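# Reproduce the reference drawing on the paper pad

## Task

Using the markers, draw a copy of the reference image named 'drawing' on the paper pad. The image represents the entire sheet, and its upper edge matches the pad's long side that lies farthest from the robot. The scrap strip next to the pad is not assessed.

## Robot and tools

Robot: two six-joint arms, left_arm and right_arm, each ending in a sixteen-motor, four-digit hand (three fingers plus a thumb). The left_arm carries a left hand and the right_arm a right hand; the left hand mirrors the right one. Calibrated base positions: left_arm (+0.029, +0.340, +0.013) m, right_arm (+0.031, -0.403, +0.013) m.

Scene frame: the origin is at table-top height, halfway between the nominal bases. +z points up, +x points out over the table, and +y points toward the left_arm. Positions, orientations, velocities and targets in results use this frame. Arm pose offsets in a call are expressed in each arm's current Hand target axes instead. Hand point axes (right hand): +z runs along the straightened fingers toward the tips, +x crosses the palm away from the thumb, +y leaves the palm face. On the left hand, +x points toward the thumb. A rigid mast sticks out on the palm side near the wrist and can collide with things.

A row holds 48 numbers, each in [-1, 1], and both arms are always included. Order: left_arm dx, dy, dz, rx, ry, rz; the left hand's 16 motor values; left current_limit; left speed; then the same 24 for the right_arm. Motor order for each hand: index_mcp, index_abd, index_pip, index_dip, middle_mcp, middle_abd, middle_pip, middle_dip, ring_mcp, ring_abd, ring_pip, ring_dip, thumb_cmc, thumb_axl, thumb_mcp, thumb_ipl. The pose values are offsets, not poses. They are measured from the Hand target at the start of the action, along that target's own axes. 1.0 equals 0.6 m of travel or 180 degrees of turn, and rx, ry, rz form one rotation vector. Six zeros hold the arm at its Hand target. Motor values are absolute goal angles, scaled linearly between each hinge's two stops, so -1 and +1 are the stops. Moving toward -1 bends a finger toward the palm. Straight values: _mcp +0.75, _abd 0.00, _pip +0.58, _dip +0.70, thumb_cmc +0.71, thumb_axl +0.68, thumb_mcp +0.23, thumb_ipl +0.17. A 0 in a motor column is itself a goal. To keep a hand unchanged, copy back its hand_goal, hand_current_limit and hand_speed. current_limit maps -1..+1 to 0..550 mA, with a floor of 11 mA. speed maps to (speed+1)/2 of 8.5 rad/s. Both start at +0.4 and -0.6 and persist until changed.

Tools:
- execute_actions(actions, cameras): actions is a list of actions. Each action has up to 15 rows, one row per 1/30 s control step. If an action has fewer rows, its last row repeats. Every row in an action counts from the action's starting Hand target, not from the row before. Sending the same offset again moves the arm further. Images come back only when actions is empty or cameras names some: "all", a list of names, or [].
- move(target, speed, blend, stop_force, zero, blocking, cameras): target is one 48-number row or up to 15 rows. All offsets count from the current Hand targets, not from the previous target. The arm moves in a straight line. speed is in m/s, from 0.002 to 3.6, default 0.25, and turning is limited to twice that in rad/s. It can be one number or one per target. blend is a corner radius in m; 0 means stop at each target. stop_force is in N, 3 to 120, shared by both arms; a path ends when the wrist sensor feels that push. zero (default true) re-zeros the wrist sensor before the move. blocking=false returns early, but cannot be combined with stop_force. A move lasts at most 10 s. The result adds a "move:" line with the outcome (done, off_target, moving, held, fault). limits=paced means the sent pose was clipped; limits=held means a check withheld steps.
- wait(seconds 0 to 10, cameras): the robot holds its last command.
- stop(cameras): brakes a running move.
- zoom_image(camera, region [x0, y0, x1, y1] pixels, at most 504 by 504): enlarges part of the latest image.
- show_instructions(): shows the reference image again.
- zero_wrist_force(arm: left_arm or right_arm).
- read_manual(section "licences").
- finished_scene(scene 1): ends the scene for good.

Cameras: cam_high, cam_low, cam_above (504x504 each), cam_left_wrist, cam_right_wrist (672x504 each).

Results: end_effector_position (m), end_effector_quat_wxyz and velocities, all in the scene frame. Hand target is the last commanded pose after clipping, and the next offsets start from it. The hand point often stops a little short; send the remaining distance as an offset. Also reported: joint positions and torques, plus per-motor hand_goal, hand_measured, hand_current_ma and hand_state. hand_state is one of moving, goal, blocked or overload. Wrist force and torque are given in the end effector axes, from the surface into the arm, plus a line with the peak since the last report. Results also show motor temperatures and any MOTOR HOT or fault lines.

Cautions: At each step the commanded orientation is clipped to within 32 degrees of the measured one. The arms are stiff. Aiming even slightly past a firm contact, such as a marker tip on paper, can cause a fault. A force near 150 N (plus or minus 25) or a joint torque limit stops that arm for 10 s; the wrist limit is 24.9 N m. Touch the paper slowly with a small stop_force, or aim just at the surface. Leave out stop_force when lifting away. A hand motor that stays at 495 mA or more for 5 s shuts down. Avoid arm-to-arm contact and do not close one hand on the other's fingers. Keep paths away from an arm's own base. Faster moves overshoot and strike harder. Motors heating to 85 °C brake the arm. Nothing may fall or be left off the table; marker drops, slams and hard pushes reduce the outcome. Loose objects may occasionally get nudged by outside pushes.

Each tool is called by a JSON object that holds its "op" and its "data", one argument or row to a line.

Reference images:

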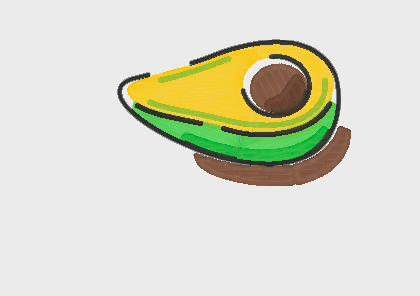

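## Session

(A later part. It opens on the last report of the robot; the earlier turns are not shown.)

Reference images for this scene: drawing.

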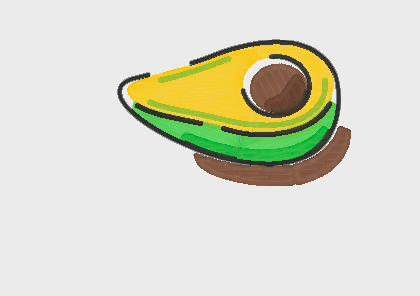

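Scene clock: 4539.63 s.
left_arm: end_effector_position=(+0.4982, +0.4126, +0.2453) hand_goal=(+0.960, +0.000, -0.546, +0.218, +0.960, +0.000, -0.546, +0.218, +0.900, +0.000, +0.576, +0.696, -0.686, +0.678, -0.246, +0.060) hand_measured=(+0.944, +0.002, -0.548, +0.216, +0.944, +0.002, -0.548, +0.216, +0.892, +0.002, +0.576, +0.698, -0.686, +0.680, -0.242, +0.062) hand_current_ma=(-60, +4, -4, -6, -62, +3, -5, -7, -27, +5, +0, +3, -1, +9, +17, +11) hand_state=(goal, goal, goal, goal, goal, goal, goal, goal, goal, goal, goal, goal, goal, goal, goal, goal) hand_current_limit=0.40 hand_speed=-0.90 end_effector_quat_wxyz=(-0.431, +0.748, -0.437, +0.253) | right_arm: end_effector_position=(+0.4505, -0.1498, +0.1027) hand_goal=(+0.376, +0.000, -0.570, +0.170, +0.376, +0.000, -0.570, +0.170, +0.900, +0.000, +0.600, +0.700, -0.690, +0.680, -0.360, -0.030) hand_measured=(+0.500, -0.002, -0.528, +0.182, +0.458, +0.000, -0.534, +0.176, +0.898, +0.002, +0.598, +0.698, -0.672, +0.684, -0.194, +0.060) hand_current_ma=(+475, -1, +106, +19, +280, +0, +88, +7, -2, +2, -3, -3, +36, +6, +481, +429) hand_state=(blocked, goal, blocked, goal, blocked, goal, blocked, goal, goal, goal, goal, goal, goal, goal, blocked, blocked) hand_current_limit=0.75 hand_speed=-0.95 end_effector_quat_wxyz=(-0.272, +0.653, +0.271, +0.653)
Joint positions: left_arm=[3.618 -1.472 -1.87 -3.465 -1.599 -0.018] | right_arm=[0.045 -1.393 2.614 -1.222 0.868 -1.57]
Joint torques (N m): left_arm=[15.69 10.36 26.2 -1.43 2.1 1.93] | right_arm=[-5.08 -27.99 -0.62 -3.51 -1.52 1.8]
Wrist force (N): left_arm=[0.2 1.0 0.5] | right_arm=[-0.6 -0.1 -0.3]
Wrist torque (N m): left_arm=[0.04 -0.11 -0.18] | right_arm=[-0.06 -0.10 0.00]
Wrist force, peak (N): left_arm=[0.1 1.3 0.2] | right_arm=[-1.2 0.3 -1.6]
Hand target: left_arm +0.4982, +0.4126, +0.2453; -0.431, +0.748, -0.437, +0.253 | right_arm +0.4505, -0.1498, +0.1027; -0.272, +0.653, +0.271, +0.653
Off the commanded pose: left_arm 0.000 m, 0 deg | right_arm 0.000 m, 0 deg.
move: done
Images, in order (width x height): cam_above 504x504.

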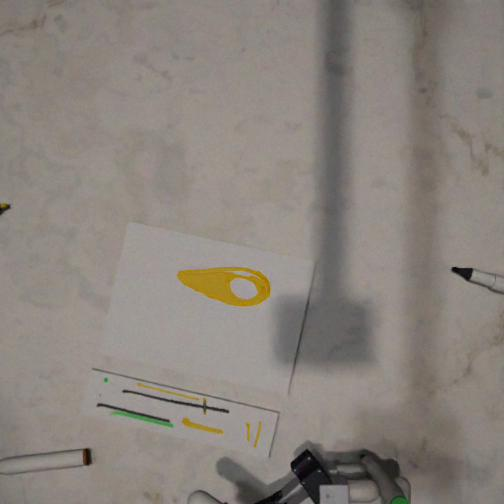

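{"op": "move", "data": {
  "target": [0,0,0,0,0,0,0.959,0,-0.547,0.217,0.959,0,-0.547,0.217,0.9,0,0.576,0.696,-0.686,0.677,-0.247,0.059,0.4,-0.9,-0.0178,-0.02,0.4415,0,0,0,0.375,0,-0.57,0.17,0.375,0,-0.57,0.17,0.9,0,0.6,0.7,-0.69,0.68,-0.36,-0.03,0.75,-0.95],
  "speed": 0.2
}}

{"op": "move", "data": {
  "target": [0,0,0,0,0,0,0.959,0,-0.547,0.217,0.959,0,-0.547,0.217,0.9,0,0.576,0.696,-0.686,0.677,-0.247,0.059,0.4,-0.9,-0.0233,0,0,0,0,0,0.375,0,-0.57,0.17,0.375,0,-0.57,0.17,0.9,0,0.6,0.7,-0.69,0.68,-0.36,-0.03,0.75,-0.95],
  "speed": 0.006,
  "stop_force": 3
}}

{"op": "move", "data": {
  "target": [0,0,0,0,0,0,0.959,0,-0.547,0.217,0.959,0,-0.547,0.217,0.9,0,0.576,0.696,-0.686,0.677,-0.247,0.059,0.4,-0.9,0.02,0,0,0,0,0,0.375,0,-0.57,0.17,0.375,0,-0.57,0.17,0.9,0,0.6,0.7,-0.69,0.68,-0.36,-0.03,0.75,-0.95],
  "speed": 0.08,
  "cameras": ["cam_above"]
}}

{"op": "zoom_image", "data": {
  "camera": "cam_above",
  "region": [110, 220, 290, 340]
}}

Scene clock: 4669.63 s.
left_arm: end_effector_position=(+0.4982, +0.4126, +0.2453) hand_goal=(+0.960, +0.000, -0.546, +0.218, +0.960, +0.000, -0.546, +0.218, +0.900, +0.000, +0.576, +0.696, -0.686, +0.678, -0.246, +0.060) hand_measured=(+0.944, +0.002, -0.548, +0.216, +0.944, +0.002, -0.548, +0.216, +0.892, +0.002, +0.576, +0.698, -0.686, +0.680, -0.242, +0.062) hand_current_ma=(-60, +4, -4, -6, -62, +3, -5, -7, -27, +5, +0, +3, -1, +9, +17, +11) hand_state=(goal, goal, goal, goal, goal, goal, goal, goal, goal, goal, goal, goal, goal, goal, goal, goal) hand_current_limit=0.40 hand_speed=-0.90 end_effector_quat_wxyz=(-0.431, +0.748, -0.437, +0.253) | right_arm: end_effector_position=(+0.6289, +0.0464, +0.0922) hand_goal=(+0.376, +0.000, -0.570, +0.170, +0.376, +0.000, -0.570, +0.170, +0.900, +0.000, +0.600, +0.700, -0.690, +0.680, -0.360, -0.030) hand_measured=(+0.498, -0.002, -0.528, +0.182, +0.458, +0.000, -0.534, +0.176, +0.898, +0.002, +0.598, +0.698, -0.672, +0.684, -0.194, +0.060) hand_current_ma=(+474, -1, +106, +19, +280, +0, +88, +7, -2, +2, -3, -3, +36, +6, +481, +429) hand_state=(blocked, goal, blocked, goal, blocked, goal, blocked, goal, goal, goal, goal, goal, goal, goal, blocked, blocked) hand_current_limit=0.75 hand_speed=-0.95 end_effector_quat_wxyz=(-0.272, +0.653, +0.271, +0.653)
Joint positions: left_arm=[3.618 -1.472 -1.87 -3.465 -1.599 -0.018] | right_arm=[0.441 -0.947 1.842 -0.895 1.265 -1.571]
Joint torques (N m): left_arm=[15.13 10.1 26.94 -1.51 1.93 1.75] | right_arm=[7.28 -28.94 -21.46 1.08 1.47 -1.4]
Wrist force (N): left_arm=[0.1 1.1 0.6] | right_arm=[-1.0 -0.3 -0.5]
Wrist torque (N m): left_arm=[0.03 -0.09 -0.19] | right_arm=[-0.07 -0.04 0.05]
Wrist force, peak (N): left_arm=[0.1 1.3 0.5] | right_arm=[-0.8 0.1 -1.7]
Hand target: left_arm +0.4982, +0.4126, +0.2453; -0.431, +0.748, -0.437, +0.253 | right_arm +0.6289, +0.0465, +0.0922; -0.272, +0.653, +0.271, +0.653
Off the commanded pose: left_arm 0.000 m, 0 deg | right_arm 0.000 m, 0 deg.
move: done

Scene clock: 4672.30 s.
left_arm: end_effector_position=(+0.4982, +0.4126, +0.2453) hand_goal=(+0.960, +0.000, -0.546, +0.218, +0.960, +0.000, -0.546, +0.218, +0.900, +0.000, +0.576, +0.696, -0.686, +0.678, -0.246, +0.060) hand_measured=(+0.944, +0.002, -0.548, +0.216, +0.944, +0.002, -0.548, +0.216, +0.892, +0.002, +0.576, +0.698, -0.686, +0.680, -0.242, +0.062) hand_current_ma=(-60, +4, -4, -6, -62, +3, -5, -7, -27, +5, +0, +3, -1, +9, +17, +11) hand_state=(goal, goal, goal, goal, goal, goal, goal, goal, goal, goal, goal, goal, goal, goal, goal, goal) hand_current_limit=0.40 hand_speed=-0.90 end_effector_quat_wxyz=(-0.431, +0.748, -0.437, +0.253) | right_arm: end_effector_position=(+0.6289, +0.0465, +0.0829) hand_goal=(+0.376, +0.000, -0.570, +0.170, +0.376, +0.000, -0.570, +0.170, +0.900, +0.000, +0.600, +0.700, -0.690, +0.680, -0.360, -0.030) hand_measured=(+0.498, -0.002, -0.528, +0.182, +0.458, +0.000, -0.534, +0.176, +0.898, +0.002, +0.598, +0.698, -0.672, +0.684, -0.194, +0.060) hand_current_ma=(+473, -1, +106, +19, +280, +0, +88, +7, -2, +2, -3, -3, +33, +5, +481, +429) hand_state=(blocked, goal, blocked, goal, blocked, goal, blocked, goal, goal, goal, goal, goal, goal, goal, blocked, blocked) hand_current_limit=0.75 hand_speed=-0.95 end_effector_quat_wxyz=(-0.272, +0.653, +0.271, +0.653)
Joint positions: left_arm=[3.618 -1.472 -1.87 -3.465 -1.599 -0.018] | right_arm=[0.441 -0.93 1.844 -0.915 1.265 -1.571]
Joint torques (N m): left_arm=[15.8 10.59 26.83 -1.45 1.93 1.75] | right_arm=[6.29 -50.55 -14.9 1.51 1.39 -0.55]
Wrist force (N): left_arm=[0.3 1.0 0.5] | right_arm=[2.1 -0.6 -0.2]
Wrist torque (N m): left_arm=[0.03 -0.11 -0.17] | right_arm=[-0.10 -0.07 0.04]
Wrist force, peak (N): left_arm=[0.1 1.4 0.3] | right_arm=[3.5 -0.5 -0.3]
Hand target: left_arm +0.4982, +0.4126, +0.2453; -0.431, +0.748, -0.437, +0.253 | right_arm +0.6289, +0.0465, +0.0830; -0.272, +0.653, +0.271, +0.653 (not the last commanded pose)
Off the commanded pose: left_arm 0.000 m, 0 deg | right_arm 0.005 m, 0 deg.
move: contact (right_arm)

Scene clock: 4673.10 s.
left_arm: end_effector_position=(+0.4982, +0.4126, +0.2453) hand_goal=(+0.960, +0.000, -0.546, +0.218, +0.960, +0.000, -0.546, +0.218, +0.900, +0.000, +0.576, +0.696, -0.686, +0.678, -0.246, +0.060) hand_measured=(+0.944, +0.002, -0.548, +0.216, +0.944, +0.002, -0.548, +0.216, +0.892, +0.002, +0.576, +0.698, -0.686, +0.680, -0.242, +0.062) hand_current_ma=(-60, +4, -4, -6, -62, +3, -5, -7, -27, +5, +0, +3, -1, +9, +17, +11) hand_state=(goal, goal, goal, goal, goal, goal, goal, goal, goal, goal, goal, goal, goal, goal, goal, goal) hand_current_limit=0.40 hand_speed=-0.90 end_effector_quat_wxyz=(-0.431, +0.748, -0.437, +0.253) | right_arm: end_effector_position=(+0.6289, +0.0465, +0.0949) hand_goal=(+0.376, +0.000, -0.570, +0.170, +0.376, +0.000, -0.570, +0.170, +0.900, +0.000, +0.600, +0.700, -0.690, +0.680, -0.360, -0.030) hand_measured=(+0.498, -0.002, -0.528, +0.182, +0.458, +0.000, -0.534, +0.176, +0.898, +0.002, +0.598, +0.698, -0.672, +0.684, -0.194, +0.060) hand_current_ma=(+471, -1, +106, +19, +280, +0, +88, +7, -2, +2, -3, -3, +33, +6, +481, +429) hand_state=(blocked, goal, blocked, goal, blocked, goal, blocked, goal, goal, goal, goal, goal, goal, goal, blocked, blocked) hand_current_limit=0.75 hand_speed=-0.95 end_effector_quat_wxyz=(-0.272, +0.653, +0.271, +0.653)
Joint positions: left_arm=[3.618 -1.472 -1.87 -3.465 -1.599 -0.018] | right_arm=[0.441 -0.952 1.841 -0.889 1.265 -1.571]
Joint torques (N m): left_arm=[15.41 10.76 26.54 -1.51 1.81 1.68] | right_arm=[5.04 -52.05 -21.41 0.7 1.06 0.27]
Wrist force (N): left_arm=[0.3 1.0 0.4] | right_arm=[-0.9 -0.3 -0.3]
Wrist torque (N m): left_arm=[0.04 -0.13 -0.16] | right_arm=[-0.08 -0.05 0.07]
Wrist force, peak (N): left_arm=[0.3 1.2 0.5] | right_arm=[1.9 -0.2 -0.5]
Hand target: left_arm +0.4982, +0.4126, +0.2453; -0.431, +0.748, -0.437, +0.253 | right_arm +0.6289, +0.0465, +0.0950; -0.272, +0.653, +0.271, +0.653
Off the commanded pose: left_arm 0.000 m, 0 deg | right_arm 0.000 m, 0 deg.
move: done
Images, in order (width x height): cam_above 504x504.

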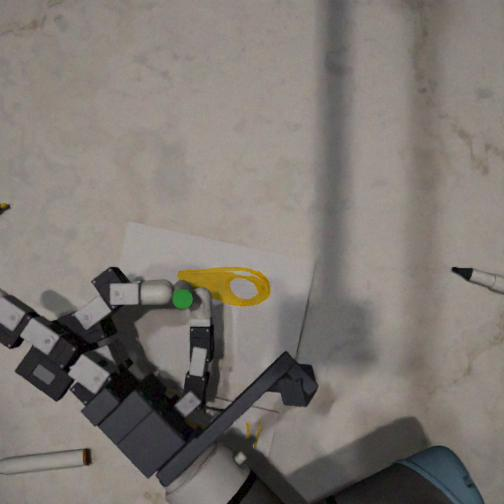

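Scaled by 2.800 from the camera's 504x504 image, which has a finer 720x720 frame.

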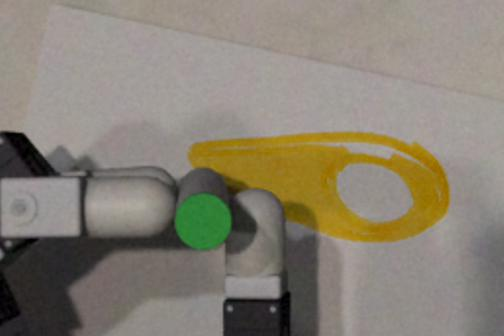

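{"op": "move", "data": {
  "target": [
    [0,0,0,0,0,0,0.959,0,-0.547,0.217,0.959,0,-0.547,0.217,0.9,0,0.576,0.696,-0.686,0.677,-0.247,0.059,0.4,-0.9,-0.02,0,0,0,0,0,0.375,0,-0.57,0.17,0.375,0,-0.57,0.17,0.9,0,0.6,0.7,-0.69,0.68,-0.36,-0.03,0.75,-0.95],
    [0,0,0,0,0,0,0.959,0,-0.547,0.217,0.959,0,-0.547,0.217,0.9,0,0.576,0.696,-0.686,0.677,-0.247,0.059,0.4,-0.9,-0.02,-0.002182,-0.028141,0,0,0,0.375,0,-0.57,0.17,0.375,0,-0.57,0.17,0.9,0,0.6,0.7,-0.69,0.68,-0.36,-0.03,0.75,-0.95],
    [0,0,0,0,0,0,0.959,0,-0.547,0.217,0.959,0,-0.547,0.217,0.9,0,0.576,0.696,-0.686,0.677,-0.247,0.059,0.4,-0.9,-0.02,-0.001099,-0.052115,0,0,0,0.375,0,-0.57,0.17,0.375,0,-0.57,0.17,0.9,0,0.6,0.7,-0.69,0.68,-0.36,-0.03,0.75,-0.95],
    [0,0,0,0,0,0,0.959,0,-0.547,0.217,0.959,0,-0.547,0.217,0.9,0,0.576,0.696,-0.686,0.677,-0.247,0.059,0.4,-0.9,-0.02,0.003385,-0.073635,0,0,0,0.375,0,-0.57,0.17,0.375,0,-0.57,0.17,0.9,0,0.6,0.7,-0.69,0.68,-0.36,-0.03,0.75,-0.95],
    [0,0,0,0,0,0,0.959,0,-0.547,0.217,0.959,0,-0.547,0.217,0.9,0,0.576,0.696,-0.686,0.677,-0.247,0.059,0.4,-0.9,-0.02,0.010015,-0.09173,0,0,0,0.375,0,-0.57,0.17,0.375,0,-0.57,0.17,0.9,0,0.6,0.7,-0.69,0.68,-0.36,-0.03,0.75,-0.95],
    [0,0,0,0,0,0,0.959,0,-0.547,0.217,0.959,0,-0.547,0.217,0.9,0,0.576,0.696,-0.686,0.677,-0.247,0.059,0.4,-0.9,-0.02,0.017401,-0.106425,0,0,0,0.375,0,-0.57,0.17,0.375,0,-0.57,0.17,0.9,0,0.6,0.7,-0.69,0.68,-0.36,-0.03,0.75,-0.95],
    [0,0,0,0,0,0,0.959,0,-0.547,0.217,0.959,0,-0.547,0.217,0.9,0,0.576,0.696,-0.686,0.677,-0.247,0.059,0.4,-0.9,-0.02,0.027342,-0.121325,0,0,0,0.375,0,-0.57,0.17,0.375,0,-0.57,0.17,0.9,0,0.6,0.7,-0.69,0.68,-0.36,-0.03,0.75,-0.95],
    [0,0,0,0,0,0,0.959,0,-0.547,0.217,0.959,0,-0.547,0.217,0.9,0,0.576,0.696,-0.686,0.677,-0.247,0.059,0.4,-0.9,-0.02,0.038872,-0.132871,0,0,0,0.375,0,-0.57,0.17,0.375,0,-0.57,0.17,0.9,0,0.6,0.7,-0.69,0.68,-0.36,-0.03,0.75,-0.95],
    [0,0,0,0,0,0,0.959,0,-0.547,0.217,0.959,0,-0.547,0.217,0.9,0,0.576,0.696,-0.686,0.677,-0.247,0.059,0.4,-0.9,-0.02,0.052668,-0.140714,0,0,0,0.375,0,-0.57,0.17,0.375,0,-0.57,0.17,0.9,0,0.6,0.7,-0.69,0.68,-0.36,-0.03,0.75,-0.95],
    [0,0,0,0,0,0,0.959,0,-0.547,0.217,0.959,0,-0.547,0.217,0.9,0,0.576,0.696,-0.686,0.677,-0.247,0.059,0.4,-0.9,-0.02,0.066297,-0.14287,0,0,0,0.375,0,-0.57,0.17,0.375,0,-0.57,0.17,0.9,0,0.6,0.7,-0.69,0.68,-0.36,-0.03,0.75,-0.95],
    [0,0,0,0,0,0,0.959,0,-0.547,0.217,0.959,0,-0.547,0.217,0.9,0,0.576,0.696,-0.686,0.677,-0.247,0.059,0.4,-0.9,-0.02,0.079895,-0.140448,0,0,0,0.375,0,-0.57,0.17,0.375,0,-0.57,0.17,0.9,0,0.6,0.7,-0.69,0.68,-0.36,-0.03,0.75,-0.95],
    [0,0,0,0,0,0,0.959,0,-0.547,0.217,0.959,0,-0.547,0.217,0.9,0,0.576,0.696,-0.686,0.677,-0.247,0.059,0.4,-0.9,-0.02,0.092573,-0.134837,0,0,0,0.375,0,-0.57,0.17,0.375,0,-0.57,0.17,0.9,0,0.6,0.7,-0.69,0.68,-0.36,-0.03,0.75,-0.95],
    [0,0,0,0,0,0,0.959,0,-0.547,0.217,0.959,0,-0.547,0.217,0.9,0,0.576,0.696,-0.686,0.677,-0.247,0.059,0.4,-0.9,0.0052,0.092573,-0.134837,0,0,0,0.375,0,-0.57,0.17,0.375,0,-0.57,0.17,0.9,0,0.6,0.7,-0.69,0.68,-0.36,-0.03,0.75,-0.95]
  ],
  "speed": [0.03,0.03,0.03,0.03,0.03,0.03,0.03,0.03,0.03,0.03,0.03,0.03,0.05],
  "blend": [0,0.001,0.001,0.001,0.001,0.001,0.001,0.001,0.001,0.001,0.001,0,0],
  "cameras": ["cam_above"]
}}

Scene clock: 4778.97 s.
left_arm: end_effector_position=(+0.4982, +0.4126, +0.2453) hand_goal=(+0.960, +0.000, -0.546, +0.218, +0.960, +0.000, -0.546, +0.218, +0.900, +0.000, +0.576, +0.696, -0.686, +0.678, -0.246, +0.060) hand_measured=(+0.944, +0.002, -0.548, +0.216, +0.944, +0.002, -0.548, +0.216, +0.892, +0.002, +0.576, +0.698, -0.686, +0.680, -0.242, +0.062) hand_current_ma=(-60, +4, -4, -6, -62, +3, -5, -7, -27, +5, +0, +3, -1, +9, +17, +11) hand_state=(goal, goal, goal, goal, goal, goal, goal, goal, goal, goal, goal, goal, goal, goal, goal, goal) hand_current_limit=0.40 hand_speed=-0.90 end_effector_quat_wxyz=(-0.431, +0.748, -0.437, +0.253) | right_arm: end_effector_position=(+0.6112, -0.0501, +0.0980) hand_goal=(+0.376, +0.000, -0.570, +0.170, +0.376, +0.000, -0.570, +0.170, +0.900, +0.000, +0.600, +0.700, -0.690, +0.680, -0.360, -0.030) hand_measured=(+0.498, -0.002, -0.528, +0.176, +0.458, +0.000, -0.540, +0.176, +0.898, +0.002, +0.598, +0.698, -0.672, +0.684, -0.194, +0.060) hand_current_ma=(+468, -1, +106, +8, +280, +0, +69, +7, -2, +2, -3, -3, +33, +7, +481, +429) hand_state=(blocked, goal, blocked, goal, blocked, goal, blocked, goal, goal, goal, goal, goal, goal, goal, blocked, blocked) hand_current_limit=0.75 hand_speed=-0.95 end_effector_quat_wxyz=(-0.272, +0.653, +0.271, +0.653)
Joint positions: left_arm=[3.618 -1.472 -1.87 -3.465 -1.599 -0.018] | right_arm=[0.26 -1.075 2.069 -0.995 1.083 -1.57]
Joint torques (N m): left_arm=[15.59 10.34 26.45 -1.24 1.73 1.57] | right_arm=[-5.43 -45.89 -19.17 1.02 -1.63 -0.09]
Wrist force (N): left_arm=[0.3 1.0 0.4] | right_arm=[-0.9 -0.2 0.1]
Wrist torque (N m): left_arm=[0.03 -0.12 -0.17] | right_arm=[-0.09 -0.06 0.10]
Wrist force, peak (N): left_arm=[0.3 1.2 0.6] | right_arm=[2.4 -0.5 0.4]
Hand target: left_arm +0.4982, +0.4126, +0.2453; -0.431, +0.748, -0.437, +0.253 | right_arm +0.6112, -0.0501, +0.0980; -0.272, +0.653, +0.271, +0.653
Off the commanded pose: left_arm 0.000 m, 0 deg | right_arm 0.000 m, 0 deg.
move: done
Images, in order (width x height): cam_above 504x504.

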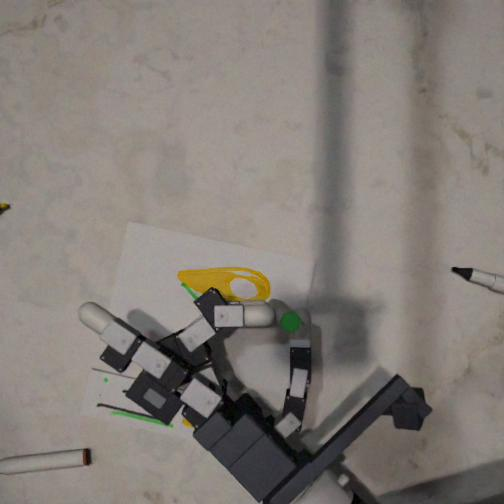

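{"op": "move", "data": {
  "target": [0,0,0,0,0,0,0.959,0,-0.547,0.217,0.959,0,-0.547,0.217,0.9,0,0.576,0.696,-0.686,0.677,-0.247,0.059,0.4,-0.9,0.03,-0.0707,-0.306,0,0,0,0.375,0,-0.57,0.17,0.375,0,-0.57,0.17,0.9,0,0.6,0.7,-0.69,0.68,-0.36,-0.03,0.75,-0.95],
  "speed": 0.25,
  "cameras": ["cam_above"]
}}

{"op": "zoom_image", "data": {
  "camera": "cam_above",
  "region": [110, 220, 290, 340]
}}

Scene clock: 4786.50 s.
left_arm: end_effector_position=(+0.4982, +0.4126, +0.2453) hand_goal=(+0.960, +0.000, -0.546, +0.218, +0.960, +0.000, -0.546, +0.218, +0.900, +0.000, +0.576, +0.696, -0.686, +0.678, -0.246, +0.060) hand_measured=(+0.944, +0.002, -0.548, +0.216, +0.944, +0.002, -0.548, +0.216, +0.892, +0.002, +0.576, +0.698, -0.686, +0.680, -0.242, +0.062) hand_current_ma=(-60, +4, -4, -6, -62, +3, -5, -7, -27, +5, +0, +3, -1, +9, +17, +11) hand_state=(goal, goal, goal, goal, goal, goal, goal, goal, goal, goal, goal, goal, goal, goal, goal, goal) hand_current_limit=0.40 hand_speed=-0.90 end_effector_quat_wxyz=(-0.431, +0.748, -0.437, +0.253) | right_arm: end_effector_position=(+0.4516, -0.1503, +0.1159) hand_goal=(+0.376, +0.000, -0.570, +0.170, +0.376, +0.000, -0.570, +0.170, +0.900, +0.000, +0.600, +0.700, -0.690, +0.680, -0.360, -0.030) hand_measured=(+0.498, -0.002, -0.528, +0.176, +0.458, +0.000, -0.540, +0.176, +0.898, +0.002, +0.598, +0.698, -0.672, +0.684, -0.192, +0.060) hand_current_ma=(+465, -1, +106, +8, +280, +0, +69, +7, -2, +2, -3, -3, +33, +7, +481, +429) hand_state=(blocked, goal, blocked, goal, blocked, goal, blocked, goal, goal, goal, goal, goal, goal, goal, blocked, blocked) hand_current_limit=0.75 hand_speed=-0.95 end_effector_quat_wxyz=(-0.272, +0.653, +0.271, +0.653)
Joint positions: left_arm=[3.618 -1.472 -1.87 -3.465 -1.599 -0.018] | right_arm=[0.042 -1.448 2.604 -1.157 0.865 -1.57]
Joint torques (N m): left_arm=[15.62 10.55 27.01 -1.26 1.81 1.47] | right_arm=[-4.72 -27.02 -2.44 1.41 -1.69 1.92]
Wrist force (N): left_arm=[0.2 0.9 0.2] | right_arm=[-0.8 -0.2 -0.4]
Wrist torque (N m): left_arm=[0.04 -0.12 -0.18] | right_arm=[-0.07 -0.08 0.02]
Wrist force, peak (N): left_arm=[0.2 1.4 0.4] | right_arm=[-0.9 -0.8 -1.7]
Hand target: left_arm +0.4982, +0.4126, +0.2453; -0.431, +0.748, -0.437, +0.253 | right_arm +0.4516, -0.1503, +0.1159; -0.272, +0.653, +0.271, +0.653
Off the commanded pose: left_arm 0.000 m, 0 deg | right_arm 0.000 m, 0 deg.
move: done
Images, in order (width x height): cam_above 504x504.

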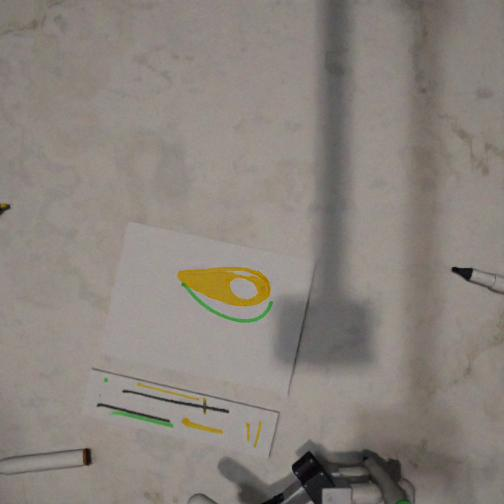

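Scaled by 2.800 from the camera's 504x504 image, which has a finer 720x720 frame.

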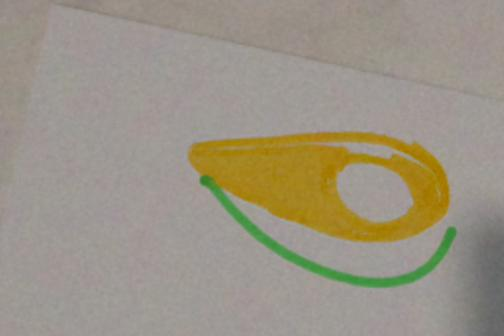

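{"op": "move", "data": {
  "target": [
    [0,0,0,0,0,0,0.959,0,-0.547,0.217,0.959,0,-0.547,0.217,0.9,0,0.576,0.696,-0.686,0.677,-0.247,0.059,0.4,-0.9,-0.03,0.069569,0.311243,0,0,0,0.375,0,-0.57,0.17,0.375,0,-0.57,0.17,0.9,0,0.6,0.7,-0.69,0.68,-0.36,-0.03,0.75,-0.95],
    [0,0,0,0,0,0,0.959,0,-0.547,0.217,0.959,0,-0.547,0.217,0.9,0,0.576,0.696,-0.686,0.677,-0.247,0.059,0.4,-0.9,-0.055,0.069569,0.311243,0,0,0,0.375,0,-0.57,0.17,0.375,0,-0.57,0.17,0.9,0,0.6,0.7,-0.69,0.68,-0.36,-0.03,0.75,-0.95],
    [0,0,0,0,0,0,0.959,0,-0.547,0.217,0.959,0,-0.547,0.217,0.9,0,0.576,0.696,-0.686,0.677,-0.247,0.059,0.4,-0.9,-0.055,0.05689,0.305632,0,0,0,0.375,0,-0.57,0.17,0.375,0,-0.57,0.17,0.9,0,0.6,0.7,-0.69,0.68,-0.36,-0.03,0.75,-0.95],
    [0,0,0,0,0,0,0.959,0,-0.547,0.217,0.959,0,-0.547,0.217,0.9,0,0.576,0.696,-0.686,0.677,-0.247,0.059,0.4,-0.9,-0.055,0.043293,0.30321,0,0,0,0.375,0,-0.57,0.17,0.375,0,-0.57,0.17,0.9,0,0.6,0.7,-0.69,0.68,-0.36,-0.03,0.75,-0.95],
    [0,0,0,0,0,0,0.959,0,-0.547,0.217,0.959,0,-0.547,0.217,0.9,0,0.576,0.696,-0.686,0.677,-0.247,0.059,0.4,-0.9,-0.055,0.029664,0.305366,0,0,0,0.375,0,-0.57,0.17,0.375,0,-0.57,0.17,0.9,0,0.6,0.7,-0.69,0.68,-0.36,-0.03,0.75,-0.95],
    [0,0,0,0,0,0,0.959,0,-0.547,0.217,0.959,0,-0.547,0.217,0.9,0,0.576,0.696,-0.686,0.677,-0.247,0.059,0.4,-0.9,-0.055,0.016357,0.313534,0,0,0,0.375,0,-0.57,0.17,0.375,0,-0.57,0.17,0.9,0,0.6,0.7,-0.69,0.68,-0.36,-0.03,0.75,-0.95],
    [0,0,0,0,0,0,0.959,0,-0.547,0.217,0.959,0,-0.547,0.217,0.9,0,0.576,0.696,-0.686,0.677,-0.247,0.059,0.4,-0.9,-0.055,0.005385,0.32545,0,0,0,0.375,0,-0.57,0.17,0.375,0,-0.57,0.17,0.9,0,0.6,0.7,-0.69,0.68,-0.36,-0.03,0.75,-0.95],
    [0,0,0,0,0,0,0.959,0,-0.547,0.217,0.959,0,-0.547,0.217,0.9,0,0.576,0.696,-0.686,0.677,-0.247,0.059,0.4,-0.9,-0.055,-0.004555,0.34035,0,0,0,0.375,0,-0.57,0.17,0.375,0,-0.57,0.17,0.9,0,0.6,0.7,-0.69,0.68,-0.36,-0.03,0.75,-0.95],
    [0,0,0,0,0,0,0.959,0,-0.547,0.217,0.959,0,-0.547,0.217,0.9,0,0.576,0.696,-0.686,0.677,-0.247,0.059,0.4,-0.9,-0.055,-0.011522,0.355323,0,0,0,0.375,0,-0.57,0.17,0.375,0,-0.57,0.17,0.9,0,0.6,0.7,-0.69,0.68,-0.36,-0.03,0.75,-0.95],
    [0,0,0,0,0,0,0.959,0,-0.547,0.217,0.959,0,-0.547,0.217,0.9,0,0.576,0.696,-0.686,0.677,-0.247,0.059,0.4,-0.9,-0.055,-0.016856,0.37238,0,0,0,0.375,0,-0.57,0.17,0.375,0,-0.57,0.17,0.9,0,0.6,0.7,-0.69,0.68,-0.36,-0.03,0.75,-0.95],
    [0,0,0,0,0,0,0.959,0,-0.547,0.217,0.959,0,-0.547,0.217,0.9,0,0.576,0.696,-0.686,0.677,-0.247,0.059,0.4,-0.9,-0.055,-0.019875,0.39397,0,0,0,0.375,0,-0.57,0.17,0.375,0,-0.57,0.17,0.9,0,0.6,0.7,-0.69,0.68,-0.36,-0.03,0.75,-0.95],
    [0,0,0,0,0,0,0.959,0,-0.547,0.217,0.959,0,-0.547,0.217,0.9,0,0.576,0.696,-0.686,0.677,-0.247,0.059,0.4,-0.9,-0.055,-0.020982,0.417829,0,0,0,0.375,0,-0.57,0.17,0.375,0,-0.57,0.17,0.9,0,0.6,0.7,-0.69,0.68,-0.36,-0.03,0.75,-0.95],
    [0,0,0,0,0,0,0.959,0,-0.547,0.217,0.959,0,-0.547,0.217,0.9,0,0.576,0.696,-0.686,0.677,-0.247,0.059,0.4,-0.9,-0.055,-0.020738,0.428789,0,0,0,0.375,0,-0.57,0.17,0.375,0,-0.57,0.17,0.9,0,0.6,0.7,-0.69,0.68,-0.36,-0.03,0.75,-0.95],
    [0,0,0,0,0,0,0.959,0,-0.547,0.217,0.959,0,-0.547,0.217,0.9,0,0.576,0.696,-0.686,0.677,-0.247,0.059,0.4,-0.9,-0.029833,-0.020738,0.428789,0,0,0,0.375,0,-0.57,0.17,0.375,0,-0.57,0.17,0.9,0,0.6,0.7,-0.69,0.68,-0.36,-0.03,0.75,-0.95]
  ],
  "speed": [0.25,0.03,0.03,0.03,0.03,0.03,0.03,0.03,0.03,0.03,0.03,0.03,0.03,0.05],
  "blend": [0,0,0.001,0.001,0.001,0.001,0.001,0.001,0.001,0.001,0.001,0.001,0,0]
}}

{"op": "move", "data": {
  "target": [
    [0,0,0,0,0,0,0.959,0,-0.547,0.217,0.959,0,-0.547,0.217,0.9,0,0.576,0.696,-0.686,0.677,-0.247,0.059,0.4,-0.9,-0.0073,0.003217,-0.010863,0,0,0,0.375,0,-0.57,0.17,0.375,0,-0.57,0.17,0.9,0,0.6,0.7,-0.69,0.68,-0.36,-0.03,0.75,-0.95],
    [0,0,0,0,0,0,0.959,0,-0.547,0.217,0.959,0,-0.547,0.217,0.9,0,0.576,0.696,-0.686,0.677,-0.247,0.059,0.4,-0.9,-0.025167,0.003217,-0.010863,0,0,0,0.375,0,-0.57,0.17,0.375,0,-0.57,0.17,0.9,0,0.6,0.7,-0.69,0.68,-0.36,-0.03,0.75,-0.95],
    [0,0,0,0,0,0,0.959,0,-0.547,0.217,0.959,0,-0.547,0.217,0.9,0,0.576,0.696,-0.686,0.677,-0.247,0.059,0.4,-0.9,-0.025167,0.004278,-0.034652,0,0,0,0.375,0,-0.57,0.17,0.375,0,-0.57,0.17,0.9,0,0.6,0.7,-0.69,0.68,-0.36,-0.03,0.75,-0.95],
    [0,0,0,0,0,0,0.959,0,-0.547,0.217,0.959,0,-0.547,0.217,0.9,0,0.576,0.696,-0.686,0.677,-0.247,0.059,0.4,-0.9,-0.025167,0.008067,-0.055132,0,0,0,0.375,0,-0.57,0.17,0.375,0,-0.57,0.17,0.9,0,0.6,0.7,-0.69,0.68,-0.36,-0.03,0.75,-0.95],
    [0,0,0,0,0,0,0.959,0,-0.547,0.217,0.959,0,-0.547,0.217,0.9,0,0.576,0.696,-0.686,0.677,-0.247,0.059,0.4,-0.9,-0.025167,0.013355,-0.072119,0,0,0,0.375,0,-0.57,0.17,0.375,0,-0.57,0.17,0.9,0,0.6,0.7,-0.69,0.68,-0.36,-0.03,0.75,-0.95],
    [0,0,0,0,0,0,0.959,0,-0.547,0.217,0.959,0,-0.547,0.217,0.9,0,0.576,0.696,-0.686,0.677,-0.247,0.059,0.4,-0.9,-0.025167,0.019346,-0.08714,0,0,0,0.375,0,-0.57,0.17,0.375,0,-0.57,0.17,0.9,0,0.6,0.7,-0.69,0.68,-0.36,-0.03,0.75,-0.95],
    [0,0,0,0,0,0,0.959,0,-0.547,0.217,0.959,0,-0.547,0.217,0.9,0,0.576,0.696,-0.686,0.677,-0.247,0.059,0.4,-0.9,-0.025167,0.028592,-0.101001,0,0,0,0.375,0,-0.57,0.17,0.375,0,-0.57,0.17,0.9,0,0.6,0.7,-0.69,0.68,-0.36,-0.03,0.75,-0.95],
    [0,0,0,0,0,0,0.959,0,-0.547,0.217,0.959,0,-0.547,0.217,0.9,0,0.576,0.696,-0.686,0.677,-0.247,0.059,0.4,-0.9,-0.025167,0.039287,-0.112501,0,0,0,0.375,0,-0.57,0.17,0.375,0,-0.57,0.17,0.9,0,0.6,0.7,-0.69,0.68,-0.36,-0.03,0.75,-0.95],
    [0,0,0,0,0,0,0.959,0,-0.547,0.217,0.959,0,-0.547,0.217,0.9,0,0.576,0.696,-0.686,0.677,-0.247,0.059,0.4,-0.9,-0.025167,0.051668,-0.119884,0,0,0,0.375,0,-0.57,0.17,0.375,0,-0.57,0.17,0.9,0,0.6,0.7,-0.69,0.68,-0.36,-0.03,0.75,-0.95],
    [0,0,0,0,0,0,0.959,0,-0.547,0.217,0.959,0,-0.547,0.217,0.9,0,0.576,0.696,-0.686,0.677,-0.247,0.059,0.4,-0.9,-0.025167,0.064275,-0.122018,0,0,0,0.375,0,-0.57,0.17,0.375,0,-0.57,0.17,0.9,0,0.6,0.7,-0.69,0.68,-0.36,-0.03,0.75,-0.95],
    [0,0,0,0,0,0,0.959,0,-0.547,0.217,0.959,0,-0.547,0.217,0.9,0,0.576,0.696,-0.686,0.677,-0.247,0.059,0.4,-0.9,-0.025167,0.077222,-0.119528,0,0,0,0.375,0,-0.57,0.17,0.375,0,-0.57,0.17,0.9,0,0.6,0.7,-0.69,0.68,-0.36,-0.03,0.75,-0.95],
    [0,0,0,0,0,0,0.959,0,-0.547,0.217,0.959,0,-0.547,0.217,0.9,0,0.576,0.696,-0.686,0.677,-0.247,0.059,0.4,-0.9,-0.025167,0.08662,-0.115493,0,0,0,0.375,0,-0.57,0.17,0.375,0,-0.57,0.17,0.9,0,0.6,0.7,-0.69,0.68,-0.36,-0.03,0.75,-0.95],
    [0,0,0,0,0,0,0.959,0,-0.547,0.217,0.959,0,-0.547,0.217,0.9,0,0.576,0.696,-0.686,0.677,-0.247,0.059,0.4,-0.9,0,0.08662,-0.115493,0,0,0,0.375,0,-0.57,0.17,0.375,0,-0.57,0.17,0.9,0,0.6,0.7,-0.69,0.68,-0.36,-0.03,0.75,-0.95]
  ],
  "speed": [0.1,0.03,0.03,0.03,0.03,0.03,0.03,0.03,0.03,0.03,0.03,0.03,0.05],
  "blend": [0,0,0.001,0.001,0.001,0.001,0.001,0.001,0.001,0.001,0.001,0,0]
}}

{"op": "move", "data": {
  "target": [0,0,0,0,0,0,0.959,0,-0.547,0.217,0.959,0,-0.547,0.217,0.9,0,0.576,0.696,-0.686,0.677,-0.247,0.059,0.4,-0.9,0.029833,-0.065881,-0.313297,0,0,0,0.375,0,-0.57,0.17,0.375,0,-0.57,0.17,0.9,0,0.6,0.7,-0.69,0.68,-0.36,-0.03,0.75,-0.95],
  "speed": 0.25,
  "cameras": ["cam_above"]
}}

{"op": "zoom_image", "data": {
  "camera": "cam_above",
  "region": [110, 220, 290, 340]
}}

Scene clock: 4936.13 s.
left_arm: end_effector_position=(+0.4982, +0.4126, +0.2453) hand_goal=(+0.960, +0.000, -0.546, +0.218, +0.960, +0.000, -0.546, +0.218, +0.900, +0.000, +0.576, +0.696, -0.686, +0.678, -0.246, +0.060) hand_measured=(+0.944, +0.002, -0.548, +0.216, +0.944, +0.002, -0.548, +0.216, +0.892, +0.002, +0.576, +0.698, -0.686, +0.680, -0.242, +0.062) hand_current_ma=(-60, +4, -4, -6, -62, +3, -5, -7, -27, +5, +0, +3, -1, +9, +17, +11) hand_state=(goal, goal, goal, goal, goal, goal, goal, goal, goal, goal, goal, goal, goal, goal, goal, goal) hand_current_limit=0.40 hand_speed=-0.90 end_effector_quat_wxyz=(-0.431, +0.748, -0.437, +0.253) | right_arm: end_effector_position=(+0.6243, +0.0409, +0.0981) hand_goal=(+0.376, +0.000, -0.570, +0.170, +0.376, +0.000, -0.570, +0.170, +0.900, +0.000, +0.600, +0.700, -0.690, +0.680, -0.360, -0.030) hand_measured=(+0.480, +0.000, -0.528, +0.178, +0.458, +0.000, -0.540, +0.174, +0.898, +0.002, +0.598, +0.698, -0.676, +0.682, -0.186, +0.060) hand_current_ma=(+376, +0, +106, +13, +280, +0, +69, +4, -2, +2, -3, -3, +25, +3, +481, +429) hand_state=(blocked, goal, blocked, goal, blocked, goal, blocked, goal, goal, goal, goal, goal, goal, goal, blocked, blocked) hand_current_limit=0.75 hand_speed=-0.95 end_effector_quat_wxyz=(-0.272, +0.653, +0.271, +0.653)
Joint positions: left_arm=[3.618 -1.472 -1.87 -3.465 -1.599 -0.018] | right_arm=[0.435 -0.97 1.863 -0.894 1.259 -1.571]
Joint torques (N m): left_arm=[15.28 11.5 26.65 -1.14 1.61 1.24] | right_arm=[6.15 -51.51 -20.78 0.85 1.26 -1.03]
Wrist force (N): left_arm=[0.2 1.0 0.3] | right_arm=[-1.0 -0.3 -0.1]
Wrist torque (N m): left_arm=[0.05 -0.11 -0.18] | right_arm=[-0.08 -0.05 0.05]
Wrist force, peak (N): left_arm=[0.4 1.3 0.4] | right_arm=[-1.1 -0.7 -1.5]
Hand target: left_arm +0.4982, +0.4126, +0.2453; -0.431, +0.748, -0.437, +0.253 | right_arm +0.6243, +0.0409, +0.0982; -0.272, +0.653, +0.271, +0.653
Off the commanded pose: left_arm 0.000 m, 0 deg | right_arm 0.000 m, 0 deg.
move: done

Scene clock: 4941.50 s.
left_arm: end_effector_position=(+0.4982, +0.4126, +0.2453) hand_goal=(+0.960, +0.000, -0.546, +0.218, +0.960, +0.000, -0.546, +0.218, +0.900, +0.000, +0.576, +0.696, -0.686, +0.678, -0.246, +0.060) hand_measured=(+0.944, +0.002, -0.548, +0.216, +0.944, +0.002, -0.548, +0.216, +0.892, +0.002, +0.576, +0.698, -0.686, +0.680, -0.242, +0.062) hand_current_ma=(-60, +4, -4, -6, -62, +3, -5, -7, -27, +5, +0, +3, -1, +9, +17, +11) hand_state=(goal, goal, goal, goal, goal, goal, goal, goal, goal, goal, goal, goal, goal, goal, goal, goal) hand_current_limit=0.40 hand_speed=-0.90 end_effector_quat_wxyz=(-0.431, +0.748, -0.437, +0.253) | right_arm: end_effector_position=(+0.6122, -0.0449, +0.0981) hand_goal=(+0.376, +0.000, -0.570, +0.170, +0.376, +0.000, -0.570, +0.170, +0.900, +0.000, +0.600, +0.700, -0.690, +0.680, -0.360, -0.030) hand_measured=(+0.480, +0.000, -0.528, +0.178, +0.458, +0.000, -0.540, +0.174, +0.898, +0.002, +0.598, +0.698, -0.676, +0.682, -0.186, +0.060) hand_current_ma=(+376, +0, +106, +13, +280, +0, +66, +4, -2, +2, -3, -3, +25, +3, +481, +429) hand_state=(blocked, goal, blocked, goal, blocked, goal, blocked, goal, goal, goal, goal, goal, goal, goal, blocked, blocked) hand_current_limit=0.75 hand_speed=-0.95 end_effector_quat_wxyz=(-0.272, +0.653, +0.271, +0.653)
Joint positions: left_arm=[3.618 -1.472 -1.87 -3.465 -1.599 -0.018] | right_arm=[0.271 -1.069 2.058 -0.989 1.094 -1.57]
Joint torques (N m): left_arm=[15.88 11.31 26.01 -1.01 1.69 1.09] | right_arm=[-5.58 -46.92 -18.91 0.86 -1.7 -0.15]
Wrist force (N): left_arm=[0.2 1.1 0.6] | right_arm=[-0.6 -0.3 0.1]
Wrist torque (N m): left_arm=[0.03 -0.11 -0.18] | right_arm=[-0.11 -0.09 0.11]
Wrist force, peak (N): left_arm=[0.3 1.3 0.5] | right_arm=[-1.5 -0.4 -0.5]
Hand target: left_arm +0.4982, +0.4126, +0.2453; -0.431, +0.748, -0.437, +0.253 | right_arm +0.6122, -0.0449, +0.0981; -0.272, +0.653, +0.271, +0.653
Off the commanded pose: left_arm 0.000 m, 0 deg | right_arm 0.000 m, 0 deg.
move: done

Scene clock: 4942.97 s.
left_arm: end_effector_position=(+0.4982, +0.4126, +0.2453) hand_goal=(+0.960, +0.000, -0.546, +0.218, +0.960, +0.000, -0.546, +0.218, +0.900, +0.000, +0.576, +0.696, -0.686, +0.678, -0.246, +0.060) hand_measured=(+0.944, +0.002, -0.548, +0.216, +0.944, +0.002, -0.548, +0.216, +0.892, +0.002, +0.576, +0.698, -0.686, +0.680, -0.242, +0.062) hand_current_ma=(-60, +4, -4, -6, -62, +3, -5, -7, -27, +5, +0, +3, -1, +9, +17, +11) hand_state=(goal, goal, goal, goal, goal, goal, goal, goal, goal, goal, goal, goal, goal, goal, goal, goal) hand_current_limit=0.40 hand_speed=-0.90 end_effector_quat_wxyz=(-0.431, +0.748, -0.437, +0.253) | right_arm: end_effector_position=(+0.4516, -0.1503, +0.1159) hand_goal=(+0.376, +0.000, -0.570, +0.170, +0.376, +0.000, -0.570, +0.170, +0.900, +0.000, +0.600, +0.700, -0.690, +0.680, -0.360, -0.030) hand_measured=(+0.480, +0.000, -0.528, +0.178, +0.458, +0.000, -0.540, +0.174, +0.898, +0.002, +0.598, +0.698, -0.676, +0.682, -0.186, +0.060) hand_current_ma=(+376, +0, +106, +13, +280, +0, +66, +4, -2, +2, -3, -3, +25, +3, +481, +429) hand_state=(blocked, goal, blocked, goal, blocked, goal, blocked, goal, goal, goal, goal, goal, goal, goal, blocked, blocked) hand_current_limit=0.75 hand_speed=-0.95 end_effector_quat_wxyz=(-0.272, +0.653, +0.271, +0.653)
Joint positions: left_arm=[3.618 -1.472 -1.87 -3.465 -1.599 -0.018] | right_arm=[0.042 -1.448 2.604 -1.157 0.865 -1.57]
Joint torques (N m): left_arm=[15.44 11.79 26.56 -1.06 1.68 1.15] | right_arm=[-6.24 -26.24 -1.5 1.14 -1.57 1.74]
Wrist force (N): left_arm=[0.2 0.9 0.4] | right_arm=[-1.0 -0.4 -0.5]
Wrist torque (N m): left_arm=[0.03 -0.10 -0.18] | right_arm=[-0.07 -0.06 0.00]
Wrist force, peak (N): left_arm=[0.2 1.3 0.4] | right_arm=[-0.8 -0.4 -1.6]
Hand target: left_arm +0.4982, +0.4126, +0.2453; -0.431, +0.748, -0.437, +0.253 | right_arm +0.4516, -0.1503, +0.1159; -0.272, +0.653, +0.271, +0.653
Off the commanded pose: left_arm 0.000 m, 0 deg | right_arm 0.000 m, 0 deg.
move: done
Images, in order (width x height): cam_above 504x504.

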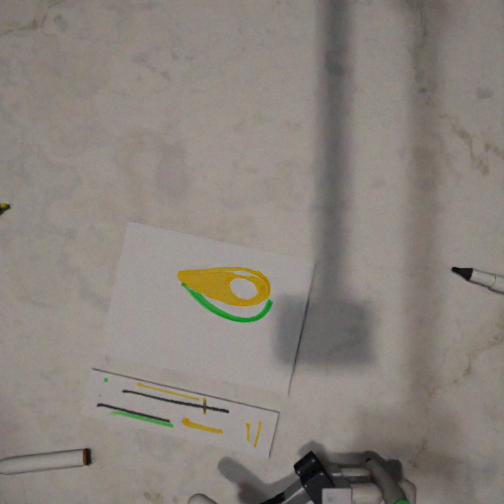

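Scaled by 2.800 from the camera's 504x504 image, which has a finer 720x720 frame.

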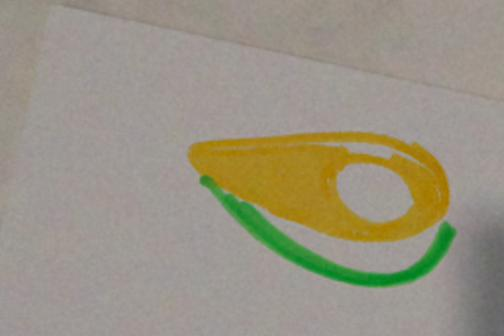

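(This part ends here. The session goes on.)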